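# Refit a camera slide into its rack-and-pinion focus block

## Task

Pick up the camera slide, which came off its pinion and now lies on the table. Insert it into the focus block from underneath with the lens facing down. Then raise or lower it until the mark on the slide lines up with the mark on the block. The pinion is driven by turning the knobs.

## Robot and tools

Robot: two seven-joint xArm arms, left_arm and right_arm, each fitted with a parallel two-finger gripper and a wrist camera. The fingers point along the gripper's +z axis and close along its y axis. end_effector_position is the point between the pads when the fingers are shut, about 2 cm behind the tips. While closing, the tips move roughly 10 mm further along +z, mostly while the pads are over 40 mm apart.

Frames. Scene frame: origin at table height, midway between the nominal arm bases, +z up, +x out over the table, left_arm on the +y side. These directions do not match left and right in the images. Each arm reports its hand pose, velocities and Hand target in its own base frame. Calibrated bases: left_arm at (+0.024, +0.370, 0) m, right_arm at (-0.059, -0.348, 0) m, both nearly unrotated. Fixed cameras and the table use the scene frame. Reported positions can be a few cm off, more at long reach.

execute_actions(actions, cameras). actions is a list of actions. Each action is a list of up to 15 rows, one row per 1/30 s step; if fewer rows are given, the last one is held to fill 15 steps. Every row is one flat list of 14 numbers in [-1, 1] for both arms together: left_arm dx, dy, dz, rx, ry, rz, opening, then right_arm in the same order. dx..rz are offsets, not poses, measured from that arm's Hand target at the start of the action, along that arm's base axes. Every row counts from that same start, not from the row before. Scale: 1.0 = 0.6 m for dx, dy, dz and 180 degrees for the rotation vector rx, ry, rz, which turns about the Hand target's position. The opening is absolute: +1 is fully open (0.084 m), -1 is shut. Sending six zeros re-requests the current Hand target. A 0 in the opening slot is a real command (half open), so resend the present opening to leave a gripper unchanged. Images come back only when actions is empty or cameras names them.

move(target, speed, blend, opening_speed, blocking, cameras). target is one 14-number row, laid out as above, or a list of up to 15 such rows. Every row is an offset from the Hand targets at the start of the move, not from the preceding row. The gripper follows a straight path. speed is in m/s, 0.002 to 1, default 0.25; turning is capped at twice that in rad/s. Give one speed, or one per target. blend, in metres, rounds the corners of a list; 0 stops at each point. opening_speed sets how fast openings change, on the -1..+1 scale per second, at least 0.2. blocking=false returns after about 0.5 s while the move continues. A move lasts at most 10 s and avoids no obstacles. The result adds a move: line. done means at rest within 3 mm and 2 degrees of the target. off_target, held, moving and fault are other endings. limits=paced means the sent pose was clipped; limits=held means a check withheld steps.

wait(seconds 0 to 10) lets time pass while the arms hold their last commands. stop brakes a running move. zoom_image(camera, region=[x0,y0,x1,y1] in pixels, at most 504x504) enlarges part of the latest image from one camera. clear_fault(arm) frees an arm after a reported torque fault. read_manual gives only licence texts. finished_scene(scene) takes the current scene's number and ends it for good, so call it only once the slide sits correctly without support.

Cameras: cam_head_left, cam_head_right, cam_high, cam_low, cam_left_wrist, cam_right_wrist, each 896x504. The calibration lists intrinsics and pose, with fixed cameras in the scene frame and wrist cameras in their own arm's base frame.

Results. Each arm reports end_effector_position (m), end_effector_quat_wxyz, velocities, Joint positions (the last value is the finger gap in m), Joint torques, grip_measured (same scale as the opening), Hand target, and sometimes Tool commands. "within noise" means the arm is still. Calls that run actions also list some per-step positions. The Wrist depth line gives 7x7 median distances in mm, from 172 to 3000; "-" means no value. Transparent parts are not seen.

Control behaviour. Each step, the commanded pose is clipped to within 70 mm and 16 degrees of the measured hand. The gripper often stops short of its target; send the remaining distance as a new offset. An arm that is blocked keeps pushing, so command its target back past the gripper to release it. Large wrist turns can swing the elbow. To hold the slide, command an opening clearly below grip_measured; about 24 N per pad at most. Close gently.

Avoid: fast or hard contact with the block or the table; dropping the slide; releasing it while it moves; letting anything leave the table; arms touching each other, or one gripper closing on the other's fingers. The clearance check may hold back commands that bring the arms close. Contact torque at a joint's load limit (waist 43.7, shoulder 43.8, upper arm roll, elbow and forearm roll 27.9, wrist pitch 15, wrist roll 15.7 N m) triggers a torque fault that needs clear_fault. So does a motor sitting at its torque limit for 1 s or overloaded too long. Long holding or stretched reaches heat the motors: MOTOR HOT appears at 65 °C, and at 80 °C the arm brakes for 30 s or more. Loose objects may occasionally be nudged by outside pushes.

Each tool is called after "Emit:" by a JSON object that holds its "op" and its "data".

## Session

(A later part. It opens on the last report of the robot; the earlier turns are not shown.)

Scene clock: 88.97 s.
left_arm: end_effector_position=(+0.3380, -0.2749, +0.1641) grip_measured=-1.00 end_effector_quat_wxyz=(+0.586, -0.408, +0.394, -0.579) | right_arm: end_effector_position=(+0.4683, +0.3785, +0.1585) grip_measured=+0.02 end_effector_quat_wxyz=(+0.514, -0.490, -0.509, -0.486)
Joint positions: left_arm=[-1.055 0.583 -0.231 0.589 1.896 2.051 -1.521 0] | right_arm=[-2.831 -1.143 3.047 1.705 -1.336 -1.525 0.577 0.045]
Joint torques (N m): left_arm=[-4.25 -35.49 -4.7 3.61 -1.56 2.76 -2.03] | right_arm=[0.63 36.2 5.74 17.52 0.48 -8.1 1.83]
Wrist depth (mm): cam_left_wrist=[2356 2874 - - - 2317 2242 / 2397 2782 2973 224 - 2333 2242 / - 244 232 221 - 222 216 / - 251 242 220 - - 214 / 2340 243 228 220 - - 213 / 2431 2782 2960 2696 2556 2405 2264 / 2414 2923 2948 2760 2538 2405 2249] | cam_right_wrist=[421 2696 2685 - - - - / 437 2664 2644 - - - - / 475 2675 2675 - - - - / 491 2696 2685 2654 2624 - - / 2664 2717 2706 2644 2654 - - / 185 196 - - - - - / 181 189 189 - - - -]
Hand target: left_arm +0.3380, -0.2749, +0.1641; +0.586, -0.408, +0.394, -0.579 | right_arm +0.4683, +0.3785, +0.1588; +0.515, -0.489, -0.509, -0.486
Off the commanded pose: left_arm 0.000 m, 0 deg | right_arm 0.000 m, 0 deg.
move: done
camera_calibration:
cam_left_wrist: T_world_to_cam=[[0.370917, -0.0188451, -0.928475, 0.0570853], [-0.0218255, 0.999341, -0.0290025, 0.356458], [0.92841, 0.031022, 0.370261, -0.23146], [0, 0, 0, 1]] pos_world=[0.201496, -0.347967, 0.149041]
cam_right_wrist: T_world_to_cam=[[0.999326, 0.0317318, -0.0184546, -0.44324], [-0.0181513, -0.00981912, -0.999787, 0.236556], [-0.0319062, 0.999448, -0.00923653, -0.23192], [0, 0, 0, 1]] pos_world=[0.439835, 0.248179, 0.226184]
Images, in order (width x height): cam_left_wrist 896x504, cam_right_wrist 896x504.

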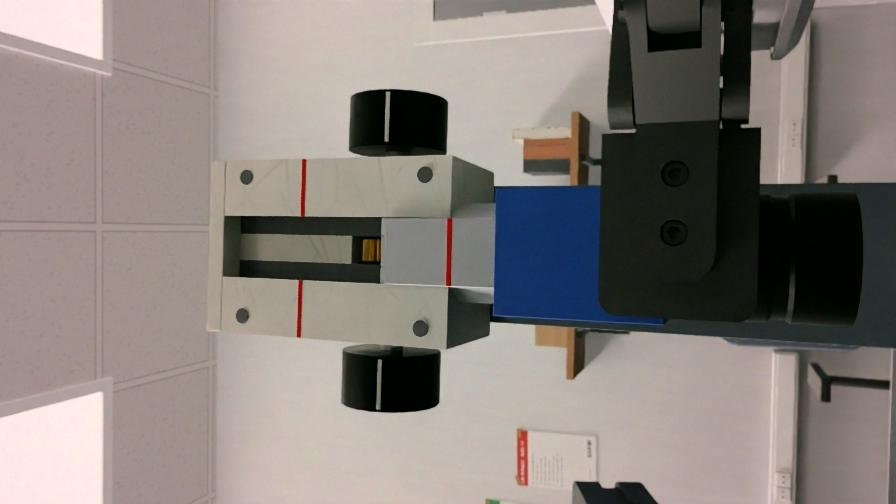

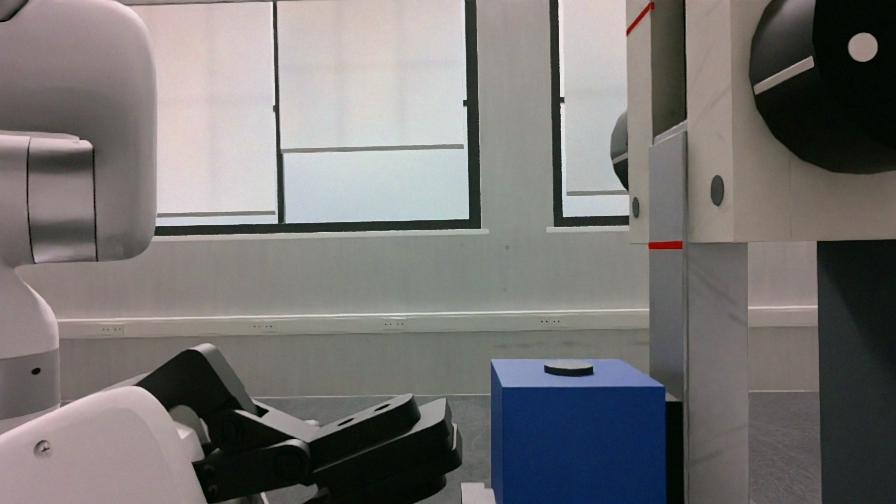

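Emit:
{"op": "move", "data": {"target": [[0,0,0,0,0,0,-1,0,0,0.02,0,0,0,-1]], "speed": 0.03, "cameras": ["cam_right_wrist","cam_left_wrist"]}}

Scene clock: 90.60 s.
left_arm: end_effector_position=(+0.3380, -0.2749, +0.1641) grip_measured=-1.00 end_effector_quat_wxyz=(+0.586, -0.408, +0.394, -0.579) | right_arm: end_effector_position=(+0.4684, +0.3784, +0.1708) grip_measured=+0.02 end_effector_quat_wxyz=(+0.514, -0.489, -0.509, -0.486)
Joint positions: left_arm=[-1.055 0.583 -0.231 0.589 1.896 2.051 -1.521 0] | right_arm=[-2.83 -1.111 3.045 1.687 -1.338 -1.524 0.59 0.045]
Joint torques (N m): left_arm=[-4.59 -35.49 -4.56 3.71 -1.81 2.67 -2.05] | right_arm=[8.77 41.72 9.11 22.24 1.25 -10.79 1.72]
Wrist depth (mm): cam_left_wrist=[2389 2899 - - - 2317 2228 / 2414 2738 - 224 - 2340 2249 / - 244 232 218 - 228 217 / - 251 243 220 - - 214 / 2340 243 228 220 - - 213 / 2431 2760 2999 2696 2566 2389 2294 / 2439 2935 2935 2749 2538 2405 2279] | cam_right_wrist=[425 2717 2664 - - - - / 426 2664 2664 - - - - / 469 2760 2654 - - - - / 482 2717 2675 - - - - / 2717 2727 2685 2624 2644 - - / 2685 2685 2675 2644 2664 - - / 183 194 194 - - - -]
Hand target: left_arm +0.3380, -0.2749, +0.1641; +0.586, -0.408, +0.394, -0.579 | right_arm +0.4683, +0.3785, +0.1708; +0.515, -0.489, -0.509, -0.486
Off the commanded pose: left_arm 0.000 m, 0 deg | right_arm 0.000 m, 0 deg.
move: done
camera_calibration:
cam_left_wrist: T_world_to_cam=[[0.370917, -0.0188451, -0.928475, 0.0570853], [-0.0218255, 0.999341, -0.0290025, 0.356458], [0.92841, 0.031022, 0.370261, -0.23146], [0, 0, 0, 1]] pos_world=[0.201496, -0.347967, 0.149041]
cam_right_wrist: T_world_to_cam=[[0.999327, 0.0318449, -0.0182328, -0.443092], [-0.0179511, -0.00911113, -0.999797, 0.248493], [-0.0320046, 0.999451, -0.00853335, -0.231832], [0, 0, 0, 1]] pos_world=[0.439835, 0.248079, 0.238385]
Images, in order (width x height): cam_left_wrist 896x504, cam_right_wrist 896x504.

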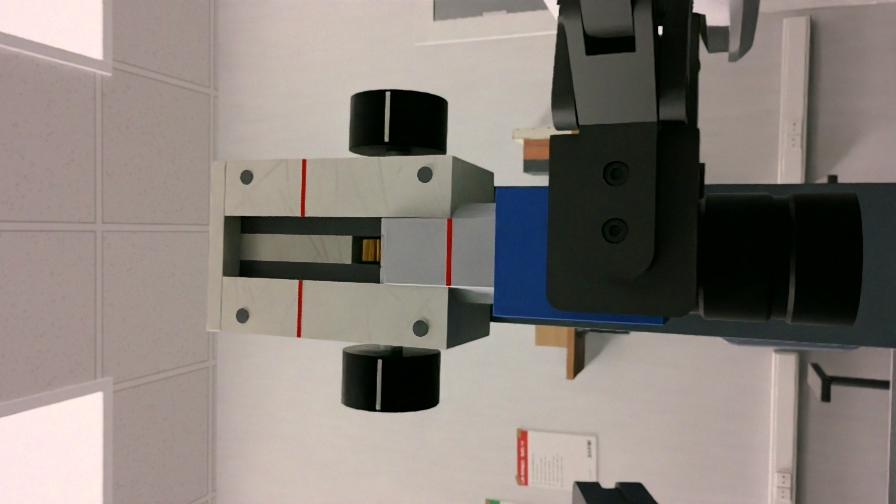

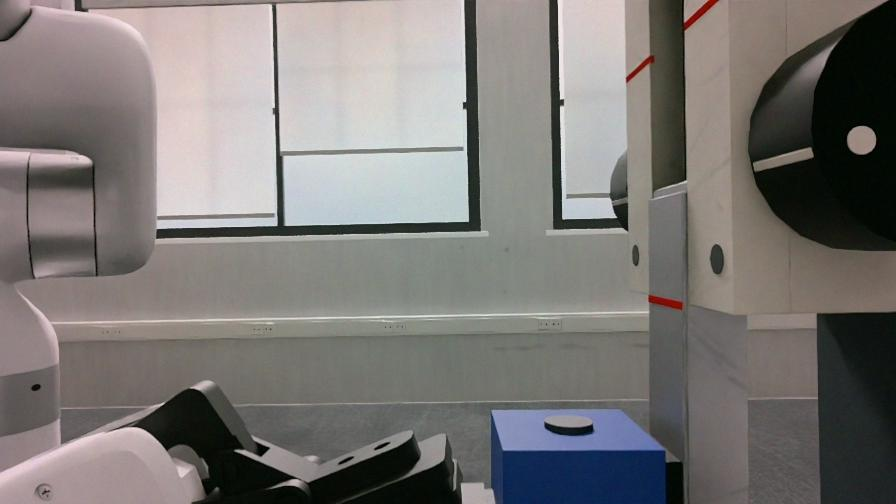

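Emit:
{"op": "move", "data": {"target": [[0,0.258,0.1,0.2219,-0.1432,-0.146,0,0,0,0,0,0,0,-0.8],[0.13,0.258,0.153,0.4438,-0.2864,-0.2919,0.3,0,0,0,0,0,0,-0.8]], "speed": 0.35, "blend": [0.05,0], "cameras": ["cam_left_wrist","cam_head_left"]}}

Scene clock: 97.37 s.
left_arm: end_effector_position=(+0.3368, -0.1478, +0.2150) grip_measured=-0.01 end_effector_quat_wxyz=(+0.625, -0.039, +0.493, -0.604) | right_arm: end_effector_position=(+0.4683, +0.3785, +0.1708) grip_measured=+0.02 end_effector_quat_wxyz=(+0.515, -0.489, -0.509, -0.486)
Joint positions: left_arm=[-1.165 0.817 0.559 0.134 2.634 2.594 -1.606 0.044] | right_arm=[-2.83 -1.111 3.045 1.687 -1.338 -1.524 0.59 0.045]
Joint torques (N m): left_arm=[3.42 -26.53 1.73 -0.5 -3.42 0.25 1.85] | right_arm=[4.09 41.74 14.27 22.58 1.16 -11.81 0.15]
Wrist depth (mm): cam_left_wrist=[2886 - - - 249 273 265 / 2760 - - 305 292 288 2483 / 2547 2911 - 303 295 2696 2465 / 2389 2749 - 312 2960 2717 2381 / 2264 2585 2911 - - 2664 2356 / 2119 2381 2749 - - 2654 2206 / 1991 2206 2566 - 2923 2566 2257] | cam_right_wrist=[273 2644 2664 - - - - / 280 2696 2685 - - - - / 300 2738 2644 - - - - / 320 438 336 - - - - / 461 462 345 2634 2614 - - / 417 420 358 2634 2614 - - / 408 417 - - - - -]
Hand target: left_arm +0.3368, -0.1478, +0.2150; +0.625, -0.039, +0.493, -0.604 (not the last commanded pose) | right_arm +0.4683, +0.3785, +0.1708; +0.515, -0.489, -0.509, -0.486
Tool commands: left_gripper/opening=+0.0 right_gripper/opening=-0.8
Off the commanded pose: left_arm 0.093 m, 64 deg | right_arm 0.000 m, 0 deg.
move: held (left_arm; a check stopped the path); path passed 0 of 2 targets; target 2's new opening was not sent; limits=held
pose unreachable (left arm): on one or more control steps of this call, first in action 0 (counted from 0), this arm could not follow its commanded pose, so it was not sent that pose on those steps. It may still have moved: this result reports where it is.
cause: moving toward the commanded pose would bring two parts of the arm too close to each other (joints 3 (upper arm roll) to 5 (forearm roll) lie between them).
camera_calibration:
cam_left_wrist: T_world_to_cam=[[0.721939, 0.245836, -0.646814, -0.0325763], [0.22277, 0.80242, 0.553621, -0.00592652], [0.655116, -0.543772, 0.524533, -0.279243], [0, 0, 0, 1]] pos_world=[0.207775, -0.139081, 0.128683]
Images, in order (width x height): cam_head_left 896x504, cam_left_wrist 896x504.

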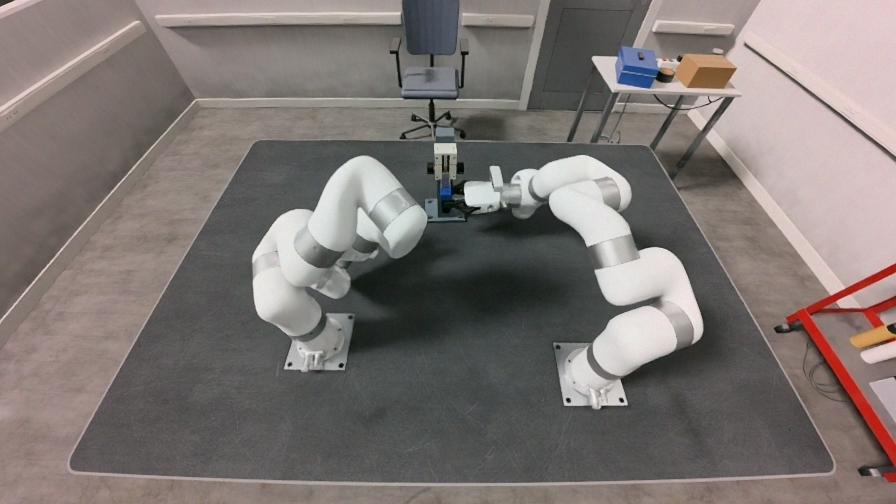

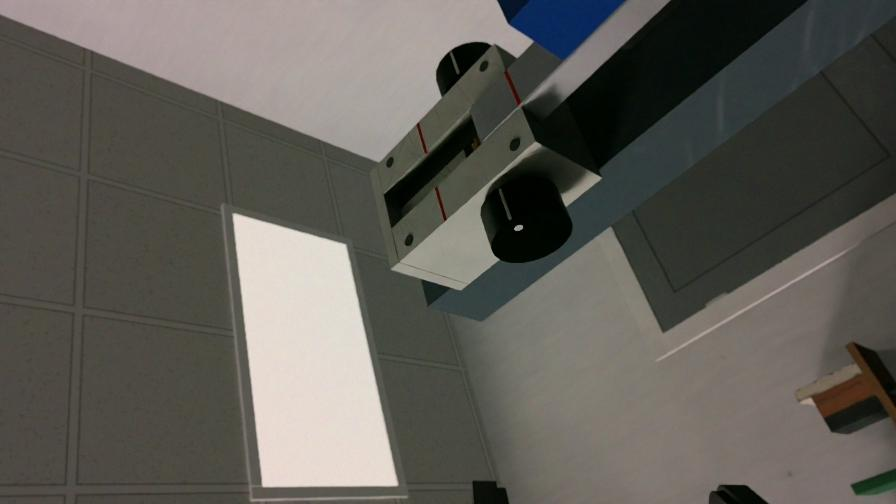

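Emit:
{"op": "move", "data": {"target": [[0.1,0.15,0.18,-0.004,0.2359,0.0871,0,0,0,0,0,0,0,-0.8],[0.05,0.15,0.225,-0.0121,0.7077,0.2614,0,0,0,0,0,0,0,-0.8]], "speed": 0.35, "blend": [0.04,0]}}

Scene clock: 99.57 s.
left_arm: end_effector_position=(+0.3373, -0.1471, +0.2156) grip_measured=-0.01 end_effector_quat_wxyz=(+0.624, -0.041, +0.494, -0.604) | right_arm: end_effector_position=(+0.4683, +0.3785, +0.1708) grip_measured=+0.02 end_effector_quat_wxyz=(+0.515, -0.489, -0.509, -0.486)
Joint positions: left_arm=[-1.172 0.81 0.566 0.13 2.637 2.585 -1.606 0.044] | right_arm=[-2.83 -1.111 3.045 1.687 -1.338 -1.524 0.59 0.045]
Joint torques (N m): left_arm=[3.99 -13.45 1.84 -0.34 -3.42 2.62 1.17] | right_arm=[1.74 41.62 14.43 22.15 1.17 -11.82 -1.04]
Wrist depth (mm): cam_left_wrist=[2911 - - - 249 272 266 / 2749 - - 308 290 286 2465 / 2538 2960 - 295 298 2706 2439 / 2405 2749 - 313 2935 2717 2397 / 2242 2528 2935 - - 2706 2348 / 2125 2381 2749 - - 2624 2220 / 1996 2228 2547 - 2923 2528 2257] | cam_right_wrist=[275 2664 2634 - - - - / 282 2696 2685 - - - - / 301 2644 2634 - - - - / 321 443 337 - - - - / 460 464 344 2604 2675 - - / 420 419 359 2654 2664 - - / 409 415 - - - - -]
Hand target: left_arm +0.3373, -0.1471, +0.2156; +0.624, -0.041, +0.494, -0.604 (not the last commanded pose) | right_arm +0.4683, +0.3785, +0.1708; +0.515, -0.489, -0.509, -0.486
Off the commanded pose: left_arm 0.164 m, 136 deg | right_arm 0.000 m, 0 deg.
move: held (left_arm; a check stopped the path); path passed 0 of 2 targets; limits=held
pose unreachable (left arm): on one or more control steps of this call, first in action 0 (counted from 0), this arm could not follow its commanded pose, so it was not sent that pose on those steps. It may still have moved: this result reports where it is.
cause: moving toward the commanded pose would bring two parts of the arm too close to each other (joints 3 (upper arm roll) to 5 (forearm roll) lie between them).

Emit:
{"op": "move", "data": {"target": [[0.001,-0.213,-0.086,-0.182,0.117,0.1163,0,0,0,0,0,0,0,-0.8],[-0.058,0.141,0.221,-0.0121,0.7077,0.2614,0,0,0,0,0,0,0,-0.8]], "speed": 0.35, "blend": [0.02,0]}}

Scene clock: 106.27 s.
left_arm: end_effector_position=(+0.3025, -0.0625, +0.3482) grip_measured=-0.01 end_effector_quat_wxyz=(+0.002, +0.708, -0.706, -0.002) | right_arm: end_effector_position=(+0.4683, +0.3785, +0.1708) grip_measured=+0.02 end_effector_quat_wxyz=(+0.515, -0.489, -0.509, -0.486)
Joint positions: left_arm=[-1.045 -0.712 0.553 0.966 0.347 1.602 0.97 0.044] | right_arm=[-2.83 -1.111 3.045 1.687 -1.338 -1.524 0.59 0.045]
Joint torques (N m): left_arm=[-4.92 4.5 -2.79 17.45 -2.14 0.02 1.95] | right_arm=[0.19 42.08 15.22 22.17 1.32 -11.67 -1.39]
Wrist depth (mm): cam_left_wrist=[477 465 476 477 476 476 477 / 477 478 478 477 477 478 478 / 478 476 477 477 478 476 478 / 478 477 478 478 478 478 478 / 477 479 478 479 479 478 479 / 478 477 480 479 480 479 479 / 478 480 479 479 480 479 480] | cam_right_wrist=[650 2685 433 - - - - / 538 2696 2685 - - - - / 483 2664 2664 - - - - / 484 2675 2717 - - - - / 2738 2717 2654 2644 2614 - - / 944 2706 2706 2644 2644 - - / 498 743 - - - - -]
Hand target: left_arm +0.3025, -0.0625, +0.3482; +0.002, +0.708, -0.706, -0.002 | right_arm +0.4683, +0.3785, +0.1708; +0.515, -0.489, -0.509, -0.486
Off the commanded pose: left_arm 0.000 m, 0 deg | right_arm 0.000 m, 0 deg.
move: done

Emit:
{"op": "move", "data": {"target": [0.189,-0.1125,-0.1537,-0.5,-0.01,0.01,0.3,0,0,0,0,0,0,-0.8], "speed": 0.35, "cameras": ["cam_left_wrist","cam_head_left"]}}

Scene clock: 109.73 s.
left_arm: end_effector_position=(+0.4160, -0.1300, +0.2560) grip_measured=+0.29 end_effector_quat_wxyz=(+0.492, +0.509, -0.490, +0.508) | right_arm: end_effector_position=(+0.4683, +0.3785, +0.1708) grip_measured=+0.02 end_effector_quat_wxyz=(+0.515, -0.489, -0.509, -0.486)
Joint positions: left_arm=[-1.492 -1.474 1.601 0.738 -0.135 0.789 1.698 0.056] | right_arm=[-2.83 -1.111 3.045 1.687 -1.338 -1.524 0.59 0.045]
Joint torques (N m): left_arm=[-4.99 11.59 -15.16 3.02 -2.27 1.37 1.99] | right_arm=[0.24 41.95 15.18 22.21 1.27 -11.84 -1.49]
Wrist depth (mm): cam_left_wrist=[2923 2899 2886 2863 2851 2805 2793 / 2935 2886 2863 2839 2828 2863 2828 / 2923 2923 2874 2828 2839 648 572 / 2923 2886 - 310 572 584 624 / 2863 2886 - 310 560 2828 2816 / 2923 2911 - 310 561 2851 2805 / 2886 963 - 311 407 1001 1010] | cam_right_wrist=[2706 2717 2685 - - - - / 2706 2696 2675 - - - - / 454 578 700 - - - - / 455 772 2706 - - - - / 2664 2675 2706 2654 2654 - - / 948 2675 2664 2675 2634 - - / 497 748 - - - - -]
Hand target: left_arm +0.4159, -0.1300, +0.2560; +0.492, +0.509, -0.491, +0.508 | right_arm +0.4683, +0.3785, +0.1708; +0.515, -0.489, -0.509, -0.486
Off the commanded pose: left_arm 0.000 m, 0 deg | right_arm 0.000 m, 0 deg.
move: done
camera_calibration:
cam_left_wrist: T_world_to_cam=[[-0.998589, -0.049812, 0.0184128, 0.439427], [-0.0188283, 0.00788658, -0.999792, 0.334357], [0.0496565, -0.998727, -0.00881333, -0.013616], [0, 0, 0, 1]] pos_world=[0.445778, 0.00565318, 0.326077]
Images, in order (width x height): cam_head_left 896x504, cam_left_wrist 896x504.

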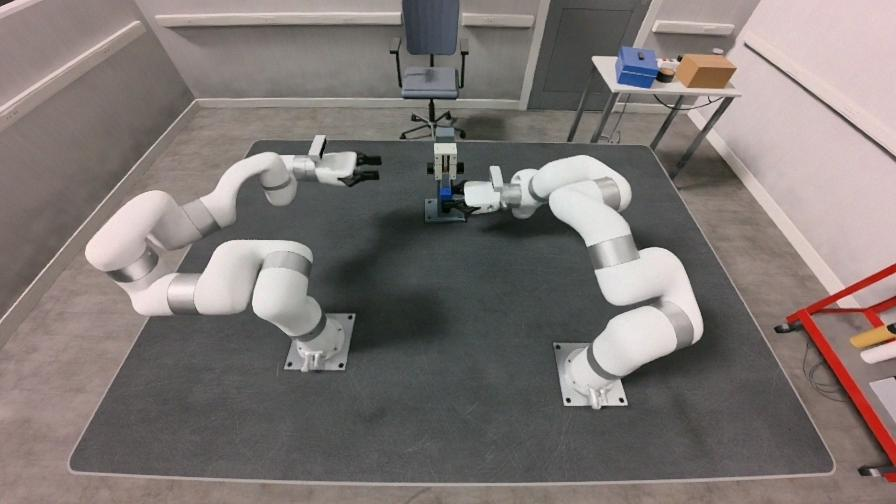

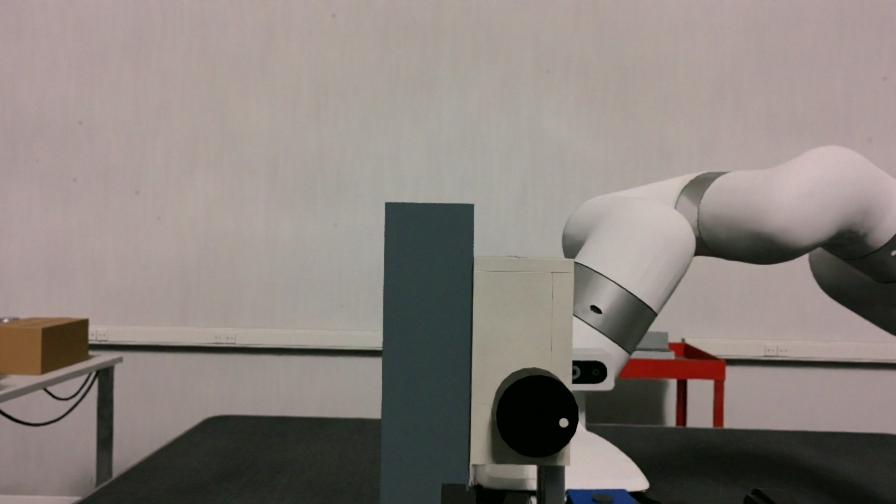

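Emit:
{"op": "move", "data": {"target": [[0.0067,-0.2,0,0,0,0,0.3,0,0,0,0,0,0,-0.8],[0.0067,-0.245,0,0,0,0,0.3,0,0,0,0,0,0,-0.8]], "speed": [0.2,0.06], "blend": [0.01,0], "cameras": ["cam_left_wrist","cam_head_left","cam_head_right","cam_high"]}}

Emit:
{"op": "zoom_image", "data": {"camera": "cam_high", "region": [400, 180, 520, 280]}}

Emit:
{"op": "zoom_image", "data": {"camera": "cam_head_left", "region": [390, 120, 490, 220]}}

Scene clock: 114.33 s.
left_arm: end_effector_position=(+0.4199, -0.2770, +0.2560) grip_measured=+0.29 end_effector_quat_wxyz=(+0.492, +0.509, -0.490, +0.508) | right_arm: end_effector_position=(+0.4683, +0.3785, +0.1708) grip_measured=+0.02 end_effector_quat_wxyz=(+0.515, -0.489, -0.509, -0.486)
Joint positions: left_arm=[-1.882 -1.513 1.582 0.682 -0.175 0.34 1.725 0.056] | right_arm=[-2.83 -1.111 3.045 1.687 -1.338 -1.524 0.59 0.045]
Joint torques (N m): left_arm=[-5.01 11.75 -22.95 2.74 -1.23 -1.03 2.1] | right_arm=[0.17 41.44 15.05 22.49 1.33 -11.82 -1.44]
Wrist depth (mm): cam_left_wrist=[2738 2727 2717 2696 2706 2675 2675 / 2760 2760 2727 2727 2675 2696 2675 / 2793 - - 2696 2706 477 447 / 2771 - - 2717 508 418 451 / 2760 - - - - 419 2654 / 2805 - - - - 2528 2717 / 2749 - - - - 1003 1011] | cam_right_wrist=[2706 2654 2644 - - - - / 2675 2675 693 - - - - / 438 521 704 243 186 - - / 438 557 717 414 - - - / 2604 2717 2634 2634 2614 - - / 944 2696 2717 2675 2624 - - / 498 747 - - - - -]
Hand target: left_arm +0.4199, -0.2770, +0.2560; +0.492, +0.509, -0.491, +0.508 | right_arm +0.4683, +0.3785, +0.1708; +0.515, -0.489, -0.509, -0.486
Off the commanded pose: left_arm 0.000 m, 0 deg | right_arm 0.000 m, 0 deg.
move: done
camera_calibration:
cam_left_wrist: T_world_to_cam=[[-0.998604, -0.0495109, 0.0184219, 0.436141], [-0.0188302, 0.00779217, -0.999792, 0.33558], [0.0493571, -0.998743, -0.00871359, -0.160627], [0, 0, 0, 1]] pos_world=[0.449779, -0.141447, 0.326076]
Images, in order (width x height): cam_head_left 896x504, cam_head_right 896x504, cam_high 896x504, cam_left_wrist 896x504.

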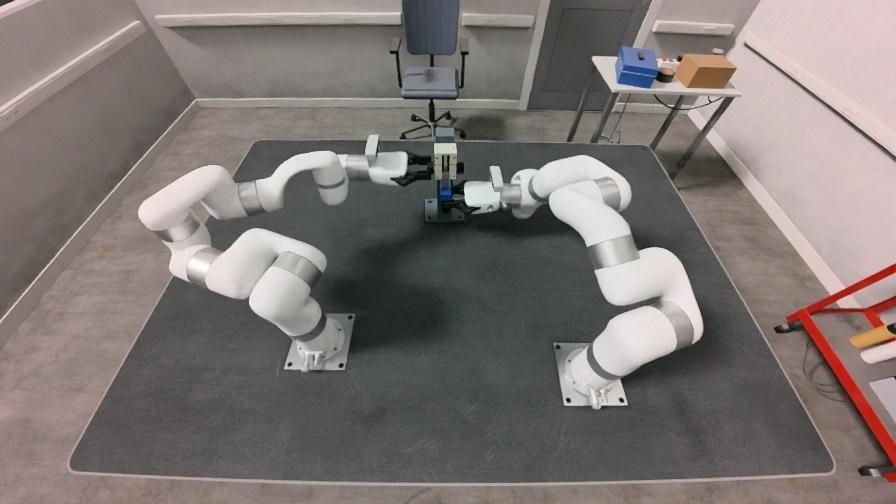

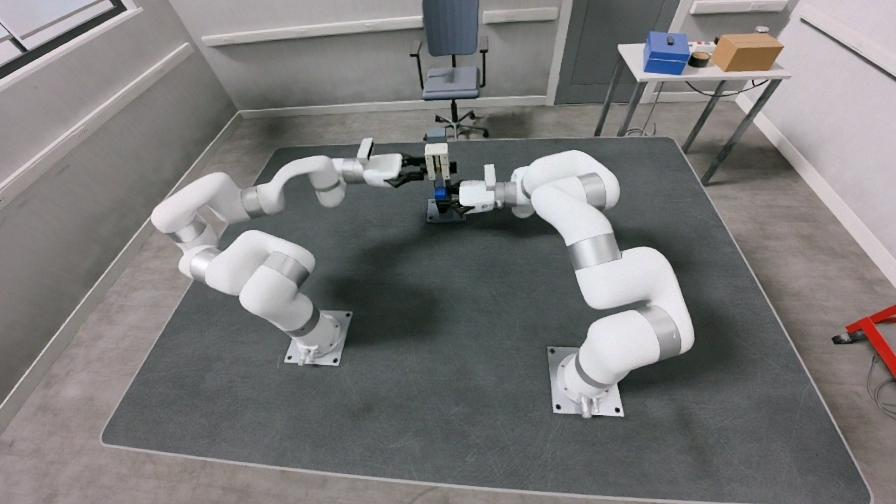

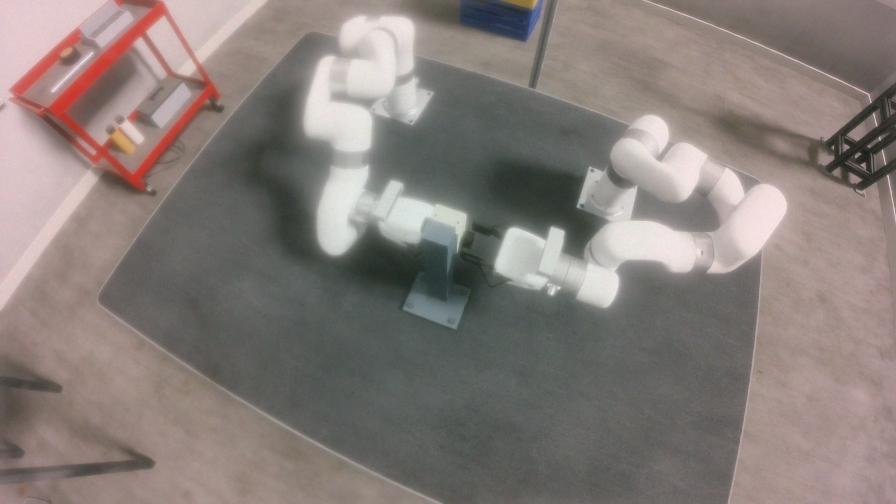

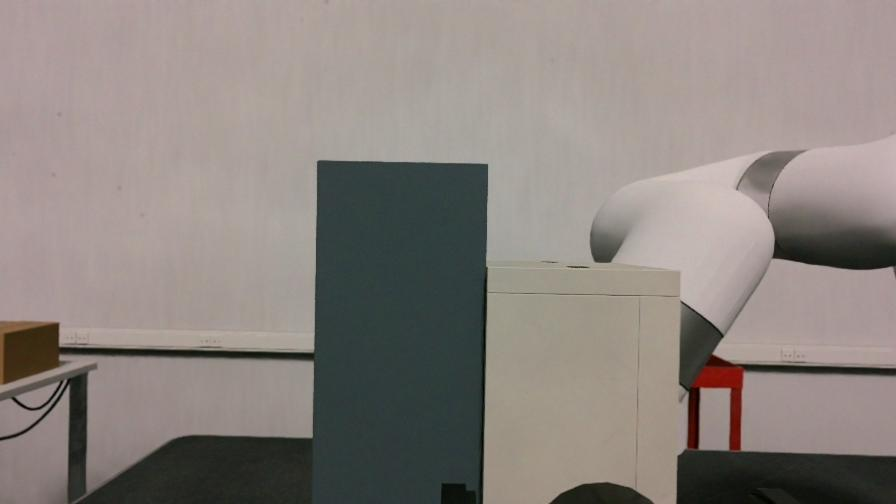

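Scaled by 4.200 from the camera's 896x504 image, which has a finer 1280x720 frame.

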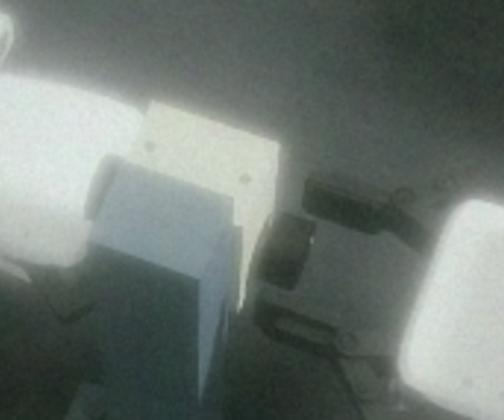

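Scaled by 5.040 from the camera's 896x504 image, which has a finer 1280x720 frame.

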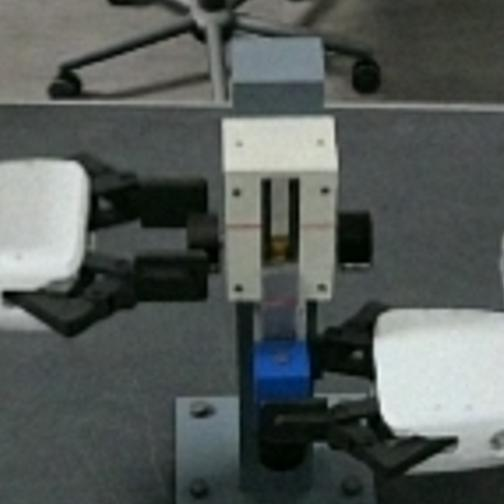

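Emit:
{"op": "move", "data": {"target": [[0.002,-0.005,0,0,0,0,0.3,0,0,0,0,0,0,-0.8],[0.002,-0.005,0,0,0,0,-0.7,0,0,0,0,0,0,-0.8]], "speed": 0.05, "opening_speed": 1, "cameras": ["cam_head_left"]}}

Emit:
{"op": "zoom_image", "data": {"camera": "cam_head_left", "region": [390, 120, 490, 220]}}

Scene clock: 118.40 s.
left_arm: end_effector_position=(+0.4210, -0.2800, +0.2560) grip_measured=-0.23 end_effector_quat_wxyz=(+0.492, +0.509, -0.491, +0.508) | right_arm: end_effector_position=(+0.4683, +0.3785, +0.1708) grip_measured=+0.02 end_effector_quat_wxyz=(+0.515, -0.489, -0.509, -0.486)
Joint positions: left_arm=[-1.894 -1.514 1.582 0.687 -0.176 0.334 1.725 0.034] | right_arm=[-2.83 -1.111 3.045 1.687 -1.338 -1.524 0.59 0.045]
Joint torques (N m): left_arm=[-11.15 13.73 -23.1 14.23 -1.2 -6.55 2.28] | right_arm=[-0.03 41.77 15.13 22.16 1.15 -11.65 -1.22]
Wrist depth (mm): cam_left_wrist=[2696 2717 2727 2685 2706 2685 2634 / 2749 2738 2706 2717 2706 2675 2664 / - - - 2717 2717 473 446 / - - - 2675 505 416 450 / 2760 - - - - 416 2664 / 1847 - - - - 2538 2654 / - - - - - 1001 1013] | cam_right_wrist=[2727 2634 2654 - - - - / 2706 2717 673 - - - - / 436 521 701 234 - - - / 437 556 716 411 - - - / 2685 2706 2675 2634 2675 - - / 944 2685 2664 2634 2644 - - / 497 747 - - - - -]
Hand target: left_arm +0.4211, -0.2800, +0.2560; +0.492, +0.509, -0.491, +0.508 | right_arm +0.4683, +0.3785, +0.1708; +0.515, -0.489, -0.509, -0.486
Off the commanded pose: left_arm 0.000 m, 0 deg | right_arm 0.000 m, 0 deg.
move: done
Images, in order (width x height): cam_head_left 896x504.

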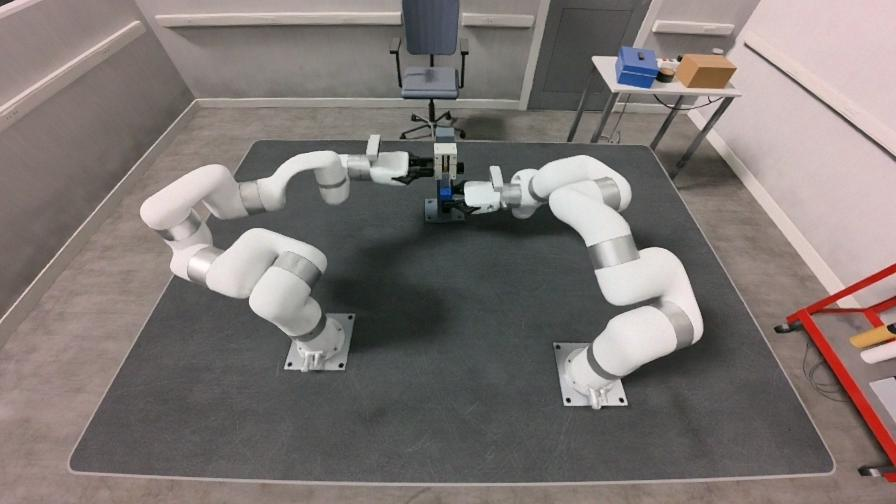

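Scaled by 5.040 from the camera's 896x504 image, which has a finer 1280x720 frame.

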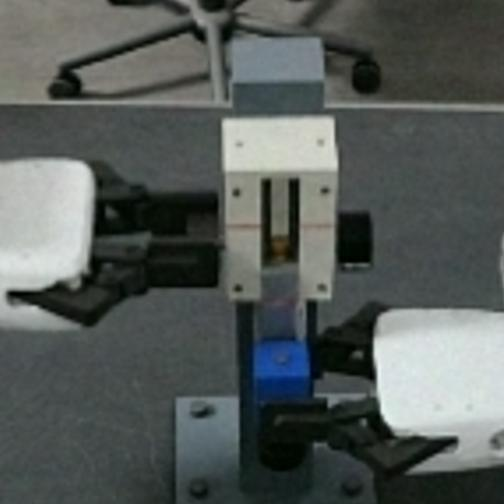

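Emit:
{"op": "move", "data": {"target": [[0.005,0,0,0,0,0,-0.7,0,0,0,0,0,0,-0.5],[0.005,0,0,0.0031,0.0777,0,-0.7,0,0,0.006,0,0,0,-0.5]], "speed": [0.05,0.2], "cameras": ["cam_right_wrist","cam_head_left"]}}

Emit:
{"op": "zoom_image", "data": {"camera": "cam_head_left", "region": [390, 120, 490, 220]}}

Scene clock: 120.40 s.
left_arm: end_effector_position=(+0.4190, -0.2804, +0.2570) grip_measured=-0.25 end_effector_quat_wxyz=(+0.498, +0.503, -0.495, +0.504) | right_arm: end_effector_position=(+0.4683, +0.3785, +0.1708) grip_measured=+0.02 end_effector_quat_wxyz=(+0.515, -0.489, -0.509, -0.486)
Joint positions: left_arm=[-1.897 -1.514 1.583 0.699 -0.176 0.365 1.725 0.033] | right_arm=[-2.83 -1.111 3.045 1.687 -1.338 -1.524 0.59 0.045]
Joint torques (N m): left_arm=[-0.52 18.06 -19.68 -11.42 1.2 4.31 -0.04] | right_arm=[0.06 41.84 15.38 22.22 1.18 -11.78 -1.32]
Wrist depth (mm): cam_left_wrist=[2727 2696 2749 2706 2706 2717 2696 / 2717 2738 2738 2738 2706 2696 2685 / 2749 2685 - 2685 2706 489 440 / - - - 2706 447 418 452 / - - - - - 422 2696 / - - - - - 2644 2685 / - - - - - 1011 1022] | cam_right_wrist=[2696 2634 2685 - - - - / 2706 2685 690 - - - - / 436 520 698 244 - - - / 437 557 713 416 - - - / 2654 2675 2675 2664 2624 - - / 944 2727 2685 2624 2664 - - / 498 747 - - - - -]
Hand target: left_arm +0.4190, -0.2804, +0.2570; +0.498, +0.503, -0.495, +0.504 (not the last commanded pose) | right_arm +0.4683, +0.3785, +0.1708; +0.515, -0.489, -0.509, -0.486 (not the last commanded pose)
Tool commands: left_gripper/opening=-0.7 right_gripper/opening=-0.5
Off the commanded pose: left_arm 0.005 m, 14 deg | right_arm 0.004 m, 0 deg.
TORQUE FAULT: the external load on joint 6 (wrist pitch) of the left arm reached its load limit, and that arm stopped. The contact can be on any part of that arm beyond that joint, not only on its tool. A torque fault puts only its own arm into a fault stop. That arm's remaining commands of this call were not run. The hold on joint 6 (wrist pitch) of that arm was moved back by the arm itself, up to 3 degrees, as the stop began, but a joint of that arm was then at its load limit, so every hold on that arm was set where that arm was. That arm may still press on what stopped it. That arm is still stopped at the end of this call. While its stop runs, that arm, its gripper or tool too, takes no new command.
CLEAR FAULT: the left arm stays stopped (state 4) until you call clear_fault(arm="left_arm").
End effector pose when the fault began: left_arm: position (+0.4220, -0.2803, +0.2561), quat_wxyz (+0.493, +0.508, -0.491, +0.508)
Joint positions when the fault began: left_arm=[-1.898 -1.514 1.582 0.693 -0.176 0.339 1.725 0.034]
move: fault (left_arm), off_target (right_arm); path passed 1 of 2 targets
camera_calibration:
cam_right_wrist: T_world_to_cam=[[0.999323, 0.0319466, -0.0182297, -0.443117], [-0.0179503, -0.00901284, -0.999798, 0.248468], [-0.0321044, 0.999449, -0.00843329, -0.231811], [0, 0, 0, 1]] pos_world=[0.439835, 0.248079, 0.238385]
Images, in order (width x height): cam_head_left 896x504, cam_right_wrist 896x504.

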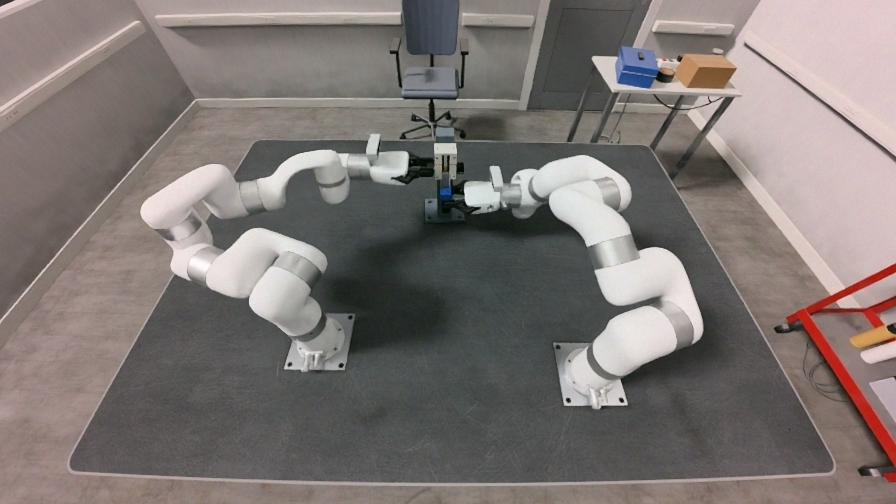

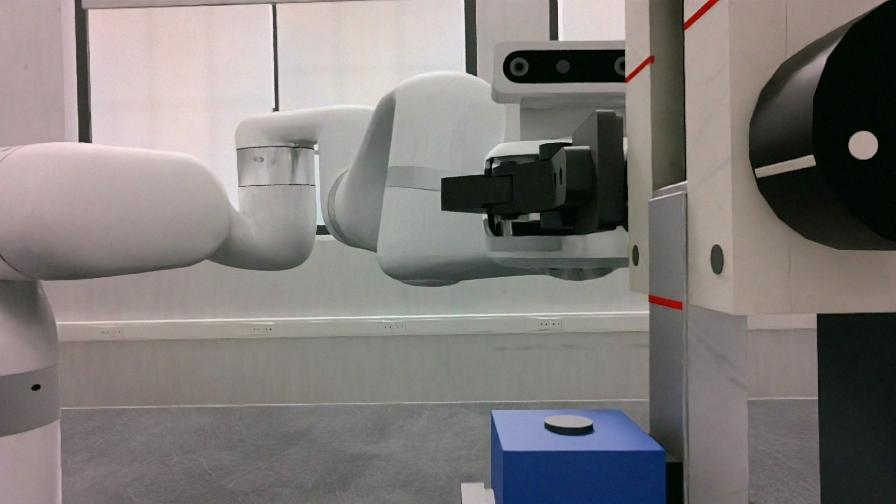

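Scaled by 5.040 from the camera's 896x504 image, which has a finer 1280x720 frame.

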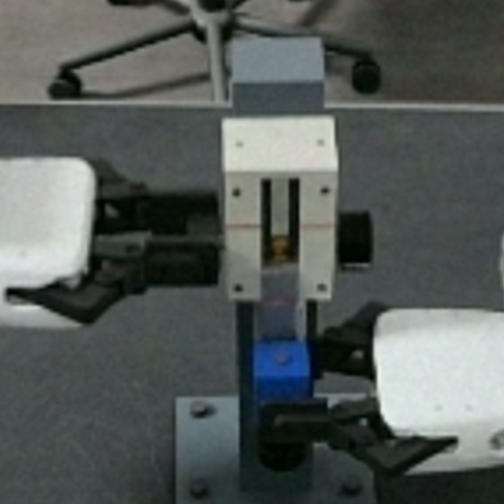

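Emit:
{"op": "clear_fault", "data": {"arm": "left_arm"}}

Emit:
{"op": "move", "data": {"target": [[0,0,0,0,0,0,0.0,0,0,0,0,0,0,-0.8],[0.0017,0,-0.0017,0.0013,0,0.0064,0.0,0,0,0,0,0,0,-0.8]], "speed": 0.05}}

Emit:
{"op": "move", "data": {"target": [0,0,0,0,0,0,-0.4,0,0,0,0,0,0,-0.8], "speed": 0.05, "opening_speed": 0.5}}

Scene clock: 121.80 s.
left_arm: end_effector_position=(+0.4190, -0.2804, +0.2570) grip_measured=-0.25 end_effector_quat_wxyz=(+0.498, +0.503, -0.495, +0.504) | right_arm: end_effector_position=(+0.4683, +0.3785, +0.1708) grip_measured=+0.02 end_effector_quat_wxyz=(+0.515, -0.489, -0.509, -0.486)
Joint positions: left_arm=[-1.897 -1.514 1.583 0.699 -0.176 0.365 1.725 0.033] | right_arm=[-2.83 -1.111 3.045 1.687 -1.338 -1.524 0.59 0.045]
Joint torques (N m): left_arm=[-0.62 18.53 -19.56 -11.49 1.19 4.38 -0.03] | right_arm=[0.2 41.76 14.95 22.31 1.02 -11.73 -1.42]
Wrist depth (mm): cam_left_wrist=[2727 2717 2696 2717 2706 2675 2685 / 2717 2749 2738 2706 2717 2717 2685 / 2749 2738 - 2706 2706 489 440 / - - - 2727 446 419 453 / - - - - - 422 2727 / - - - - - 2624 2696 / - - - - - 1014 1028] | cam_right_wrist=[2696 2696 2664 - - - - / 2760 2664 691 - - - - / 437 522 702 244 - - - / 436 557 714 416 - - - / 2664 2717 2685 2675 2604 - - / 943 2685 2727 2664 2644 - - / 498 748 - - - - -]
Hand target: left_arm +0.4190, -0.2804, +0.2570; +0.498, +0.503, -0.495, +0.504 (not the last commanded pose) | right_arm +0.4683, +0.3785, +0.1708; +0.515, -0.489, -0.509, -0.486 (not the last commanded pose)
Tool commands: left_gripper/opening=-0.7 right_gripper/opening=-0.5
Off the commanded pose: left_arm 0.005 m, 14 deg | right_arm 0.004 m, 0 deg.
TORQUE FAULT, CONTINUED: the left arm's stop, for the torque fault of joint 6 (wrist pitch) that an earlier result reported, is over. The call counts as one of the actions that you can send in this scene. The hold on joint 6 (wrist pitch) of that arm was moved back by the arm itself, up to 3 degrees, as the stop began, but a joint of that arm was then at its load limit, so every hold on that arm was set where that arm was. That arm's target is now where it stood when the stop ended, not its last command. That arm's gripper keeps its grip as last carried out, and that arm accepts commands again: back off and push less far.
CLEAR FAULT: your call cleared the left arm's torque fault. If a joint's load stays at its limit, that arm stops again at once.

Scene clock: 123.07 s.
left_arm: end_effector_position=(+0.4200, -0.2804, +0.2560) grip_measured=-0.01 end_effector_quat_wxyz=(+0.492, +0.509, -0.491, +0.508) | right_arm: end_effector_position=(+0.4683, +0.3785, +0.1708) grip_measured=+0.02 end_effector_quat_wxyz=(+0.515, -0.489, -0.509, -0.486)
Joint positions: left_arm=[-1.894 -1.514 1.582 0.685 -0.177 0.333 1.726 0.044] | right_arm=[-2.83 -1.111 3.045 1.687 -1.338 -1.524 0.59 0.045]
Joint torques (N m): left_arm=[3.57 11.72 -22.73 -1.17 -1.13 -0.98 2.06] | right_arm=[0.34 41.66 15.34 22.36 1.15 -11.66 -1.47]
Wrist depth (mm): cam_left_wrist=[2738 2793 2675 2685 2675 2706 2685 / 2760 2760 2717 2685 2696 2717 2644 / - - - 2706 2696 472 445 / - - - 2738 504 415 450 / 2805 - - - - 415 2654 / 1867 - - - - 2519 2696 / - - - - - 995 1007] | cam_right_wrist=[2685 2675 2634 - - - - / 2717 2685 674 - - - - / 437 522 702 233 - - - / 437 557 715 410 - - - / 2675 2685 2706 2624 2595 - - / 937 2760 2664 2664 2654 - - / 498 749 - - - - -]
Hand target: left_arm +0.4200, -0.2804, +0.2560; +0.492, +0.509, -0.491, +0.508 | right_arm +0.4683, +0.3785, +0.1708; +0.515, -0.489, -0.509, -0.486
Off the commanded pose: left_arm 0.000 m, 0 deg | right_arm 0.000 m, 0 deg.
move: done

Scene clock: 124.07 s.
left_arm: end_effector_position=(+0.4200, -0.2803, +0.2560) grip_measured=-0.25 end_effector_quat_wxyz=(+0.492, +0.509, -0.491, +0.508) | right_arm: end_effector_position=(+0.4683, +0.3785, +0.1708) grip_measured=+0.02 end_effector_quat_wxyz=(+0.515, -0.489, -0.509, -0.486)
Joint positions: left_arm=[-1.893 -1.514 1.582 0.685 -0.177 0.333 1.726 0.033] | right_arm=[-2.83 -1.111 3.045 1.687 -1.338 -1.524 0.59 0.045]
Joint torques (N m): left_arm=[-2.25 11.67 -22.84 6.06 -0.92 -1.07 2.03] | right_arm=[0.35 41.82 15.17 22.43 1.25 -11.74 -1.4]
Wrist depth (mm): cam_left_wrist=[2749 2706 2738 2675 2738 2675 2654 / 2771 2760 2727 2706 2696 2675 2654 / - - - 2717 2706 473 446 / - - - 2696 503 415 449 / 2760 - - - - 416 2685 / 1847 - - - - 2538 2685 / - - - - - 998 1011] | cam_right_wrist=[2738 2675 2675 - - - - / 2696 2685 676 - - - - / 437 521 700 234 - - - / 437 556 716 410 - - - / 2675 2675 2706 2644 2654 - - / 941 2664 2675 2634 2624 - - / 498 751 - - - - -]
Hand target: left_arm +0.4200, -0.2804, +0.2560; +0.492, +0.509, -0.491, +0.508 | right_arm +0.4683, +0.3785, +0.1708; +0.515, -0.489, -0.509, -0.486
Off the commanded pose: left_arm 0.000 m, 0 deg | right_arm 0.000 m, 0 deg.
move: done

Emit:
{"op": "move", "data": {"target": [0,0,0,0.0036,0.09,0,-0.6,0,0,0.005,0,0,0,-0.5], "speed": 0.2, "cameras": ["cam_right_wrist"]}}

Scene clock: 125.93 s.
left_arm: end_effector_position=(+0.4201, -0.2804, +0.2560) grip_measured=-0.25 end_effector_quat_wxyz=(+0.554, +0.578, -0.419, +0.429) | right_arm: end_effector_position=(+0.4683, +0.3784, +0.1738) grip_measured=+0.02 end_effector_quat_wxyz=(+0.514, -0.489, -0.509, -0.486)
Joint positions: left_arm=[-1.896 -1.441 1.567 0.692 -0.298 0.348 1.519 0.033] | right_arm=[-2.83 -1.103 3.045 1.683 -1.339 -1.523 0.594 0.045]
Joint torques (N m): left_arm=[4.32 25.22 -20.58 -3.92 -0.98 4.61 -2.41] | right_arm=[7.87 41.9 9.92 22 1.14 -11.56 1.7]
Wrist depth (mm): cam_left_wrist=[2771 2727 2717 2717 2685 2624 2654 / 2771 2782 2738 2717 2706 2654 2614 / 2760 - - - 2675 2664 2634 / 2760 - - - 2717 440 475 / 2771 - - - - 412 435 / 770 - - - - 2634 2675 / 622 - - - - 2696 2685] | cam_right_wrist=[2664 2675 2664 - - - - / 2696 2717 681 - - - - / 435 521 699 236 - - - / 433 548 740 411 - - - / 2675 2696 2706 2675 - - - / 952 2727 2675 2696 2604 - - / 499 759 - - - - -]
Hand target: left_arm +0.4200, -0.2804, +0.2560; +0.554, +0.578, -0.419, +0.429 | right_arm +0.4683, +0.3785, +0.1738; +0.515, -0.489, -0.509, -0.486
Off the commanded pose: left_arm 0.000 m, 0 deg | right_arm 0.000 m, 0 deg.
move: done
camera_calibration:
cam_right_wrist: T_world_to_cam=[[0.999323, 0.0319466, -0.0182297, -0.443062], [-0.0179503, -0.00901284, -0.999798, 0.251468], [-0.0321044, 0.999449, -0.00843329, -0.231786], [0, 0, 0, 1]] pos_world=[0.439835, 0.248079, 0.241385]
Images, in order (width x height): cam_right_wrist 896x504.

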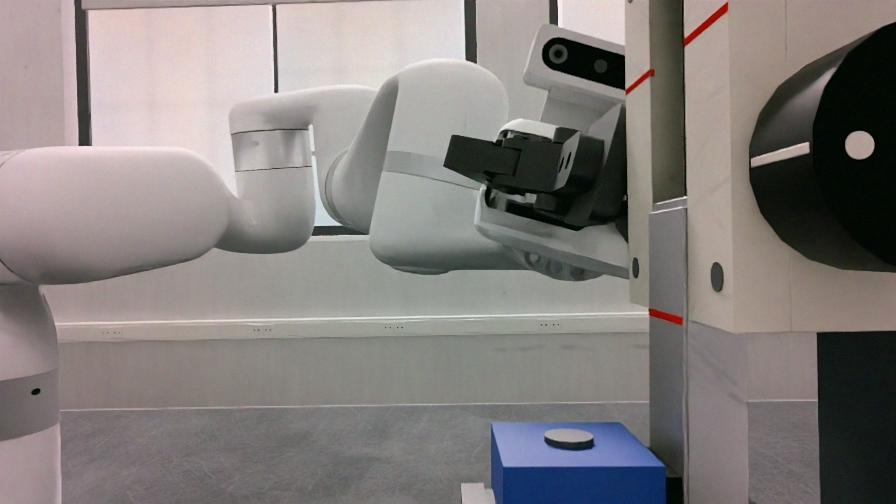

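Emit:
{"op": "move", "data": {"target": [0,0,0,0.008,0.2,0,-0.6,0,0,0.012,0,0,0,-0.5], "speed": 0.25, "cameras": ["cam_right_wrist"]}}

Scene clock: 128.93 s.
left_arm: end_effector_position=(+0.4207, -0.2802, +0.2557) grip_measured=-0.25 end_effector_quat_wxyz=(+0.648, +0.690, -0.232, +0.224) | right_arm: end_effector_position=(+0.4683, +0.3785, +0.1810) grip_measured=+0.02 end_effector_quat_wxyz=(+0.514, -0.489, -0.509, -0.486)
Joint positions: left_arm=[-1.905 -1.27 1.555 0.733 -0.543 0.434 1.041 0.033] | right_arm=[-2.829 -1.085 3.044 1.674 -1.34 -1.522 0.603 0.045]
Joint torques (N m): left_arm=[12.7 16.03 -27.37 -0.37 3.13 9.07 -2.6] | right_arm=[11.27 41.92 11 21.69 0.54 -11.89 1.55]
Wrist depth (mm): cam_left_wrist=[2727 2696 2675 2675 2675 2644 2585 / 698 2738 2749 2696 2675 2624 2595 / 597 886 2760 - - - 2644 / 536 751 - - - - 2644 / 484 611 - - - - 2644 / 429 - - - - - 2675 / - - - - - - 461] | cam_right_wrist=[2727 2675 648 - - - - / 2717 2664 642 509 - - - / 437 521 696 - - - - / 424 2706 2696 - - - - / 2664 2706 2675 - - - - / 980 2717 2706 2664 2614 - - / 713 778 852 - - - -]
Hand target: left_arm +0.4200, -0.2804, +0.2560; +0.649, +0.689, -0.233, +0.224 | right_arm +0.4683, +0.3785, +0.1810; +0.515, -0.489, -0.509, -0.486
Off the commanded pose: left_arm 0.001 m, 0 deg | right_arm 0.000 m, 0 deg.
move: done
camera_calibration:
cam_right_wrist: T_world_to_cam=[[0.999323, 0.0319448, -0.0182329, -0.44293], [-0.0179503, -0.00911293, -0.999797, 0.258691], [-0.0321044, 0.999448, -0.00853334, -0.2317], [0, 0, 0, 1]] pos_world=[0.439835, 0.248079, 0.248585]
Images, in order (width x height): cam_right_wrist 896x504.

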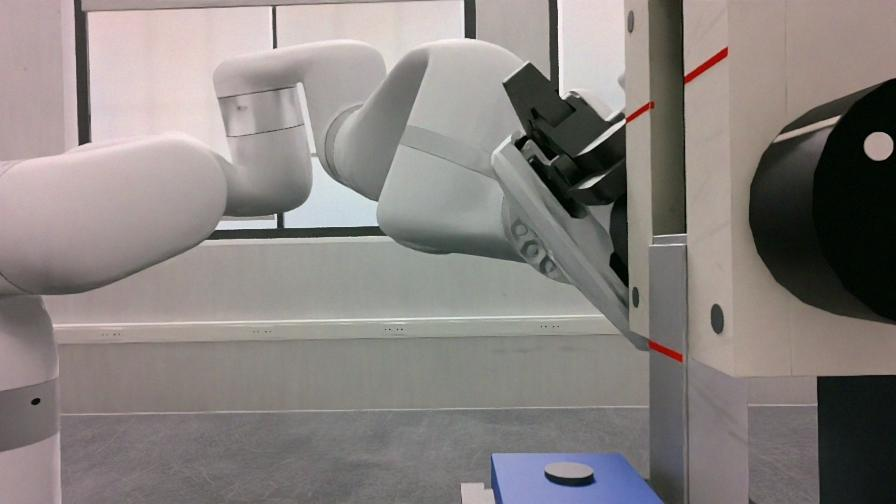

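Emit:
{"op": "move", "data": {"target": [[0.001,0,-0.002,0,0,0,-0.6,0,0,0,0,0,0,-0.5],[0.001,0,-0.002,0.0112,0.28,0,-0.6,0,0,0.01,0,0,0,-0.5]], "speed": 0.25, "cameras": ["cam_right_wrist"]}}

Scene clock: 132.87 s.
left_arm: end_effector_position=(+0.4212, -0.2801, +0.2544) grip_measured=-0.25 end_effector_quat_wxyz=(+0.674, +0.730, +0.062, -0.094) | right_arm: end_effector_position=(+0.4684, +0.3785, +0.1869) grip_measured=+0.02 end_effector_quat_wxyz=(+0.514, -0.489, -0.509, -0.486)
Joint positions: left_arm=[-1.942 -1.046 1.611 0.817 -0.785 0.641 0.321 0.033] | right_arm=[-2.83 -1.069 3.045 1.666 -1.343 -1.52 0.61 0.045]
Joint torques (N m): left_arm=[-5.52 9.44 -31.31 2.22 3.42 8.99 -2.49] | right_arm=[3.13 41 16.45 20.21 -0.09 -12.24 1.32]
Wrist depth (mm): cam_left_wrist=[317 435 677 2644 2654 2604 2556 / 332 455 725 2685 2644 2654 2585 / - - - 423 2706 2604 2575 / - - - - - 2644 2624 / 372 - - - - - - / 382 478 189 - - - - / 190 188 180 188 - - -] | cam_right_wrist=[2675 633 596 - - - - / 2727 625 628 - - - - / 437 519 2685 - - - - / 424 2664 2654 - - - - / 2624 2675 2675 - - - - / 1008 2664 2685 - - - - / 732 796 793 855 774 - -]
Hand target: left_arm +0.4206, -0.2804, +0.2548; +0.675, +0.730, +0.062, -0.095 | right_arm +0.4683, +0.3785, +0.1870; +0.515, -0.489, -0.509, -0.486
Off the commanded pose: left_arm 0.001 m, 0 deg | right_arm 0.000 m, 0 deg.
move: done
camera_calibration:
cam_right_wrist: T_world_to_cam=[[0.99933, 0.0317414, -0.0182391, -0.442775], [-0.0179519, -0.00930952, -0.999796, 0.264739], [-0.0319047, 0.999453, -0.00873346, -0.231787], [0, 0, 0, 1]] pos_world=[0.439835, 0.248179, 0.254585]
Images, in order (width x height): cam_right_wrist 896x504.

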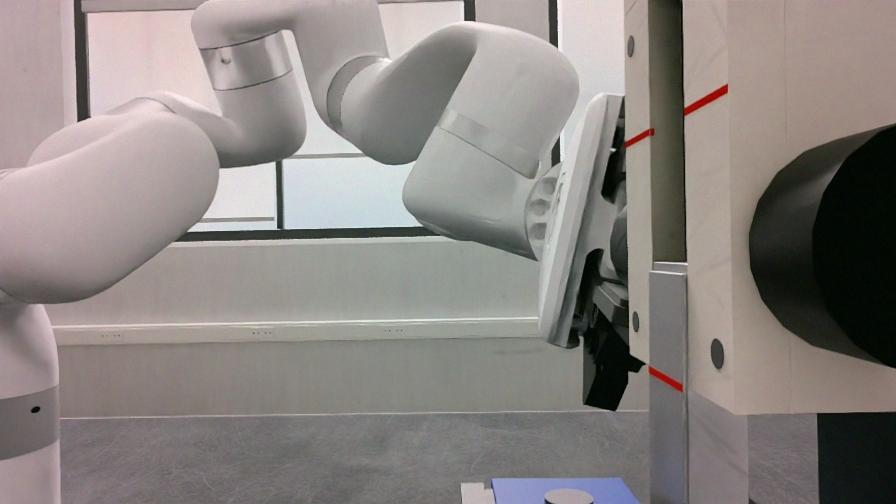

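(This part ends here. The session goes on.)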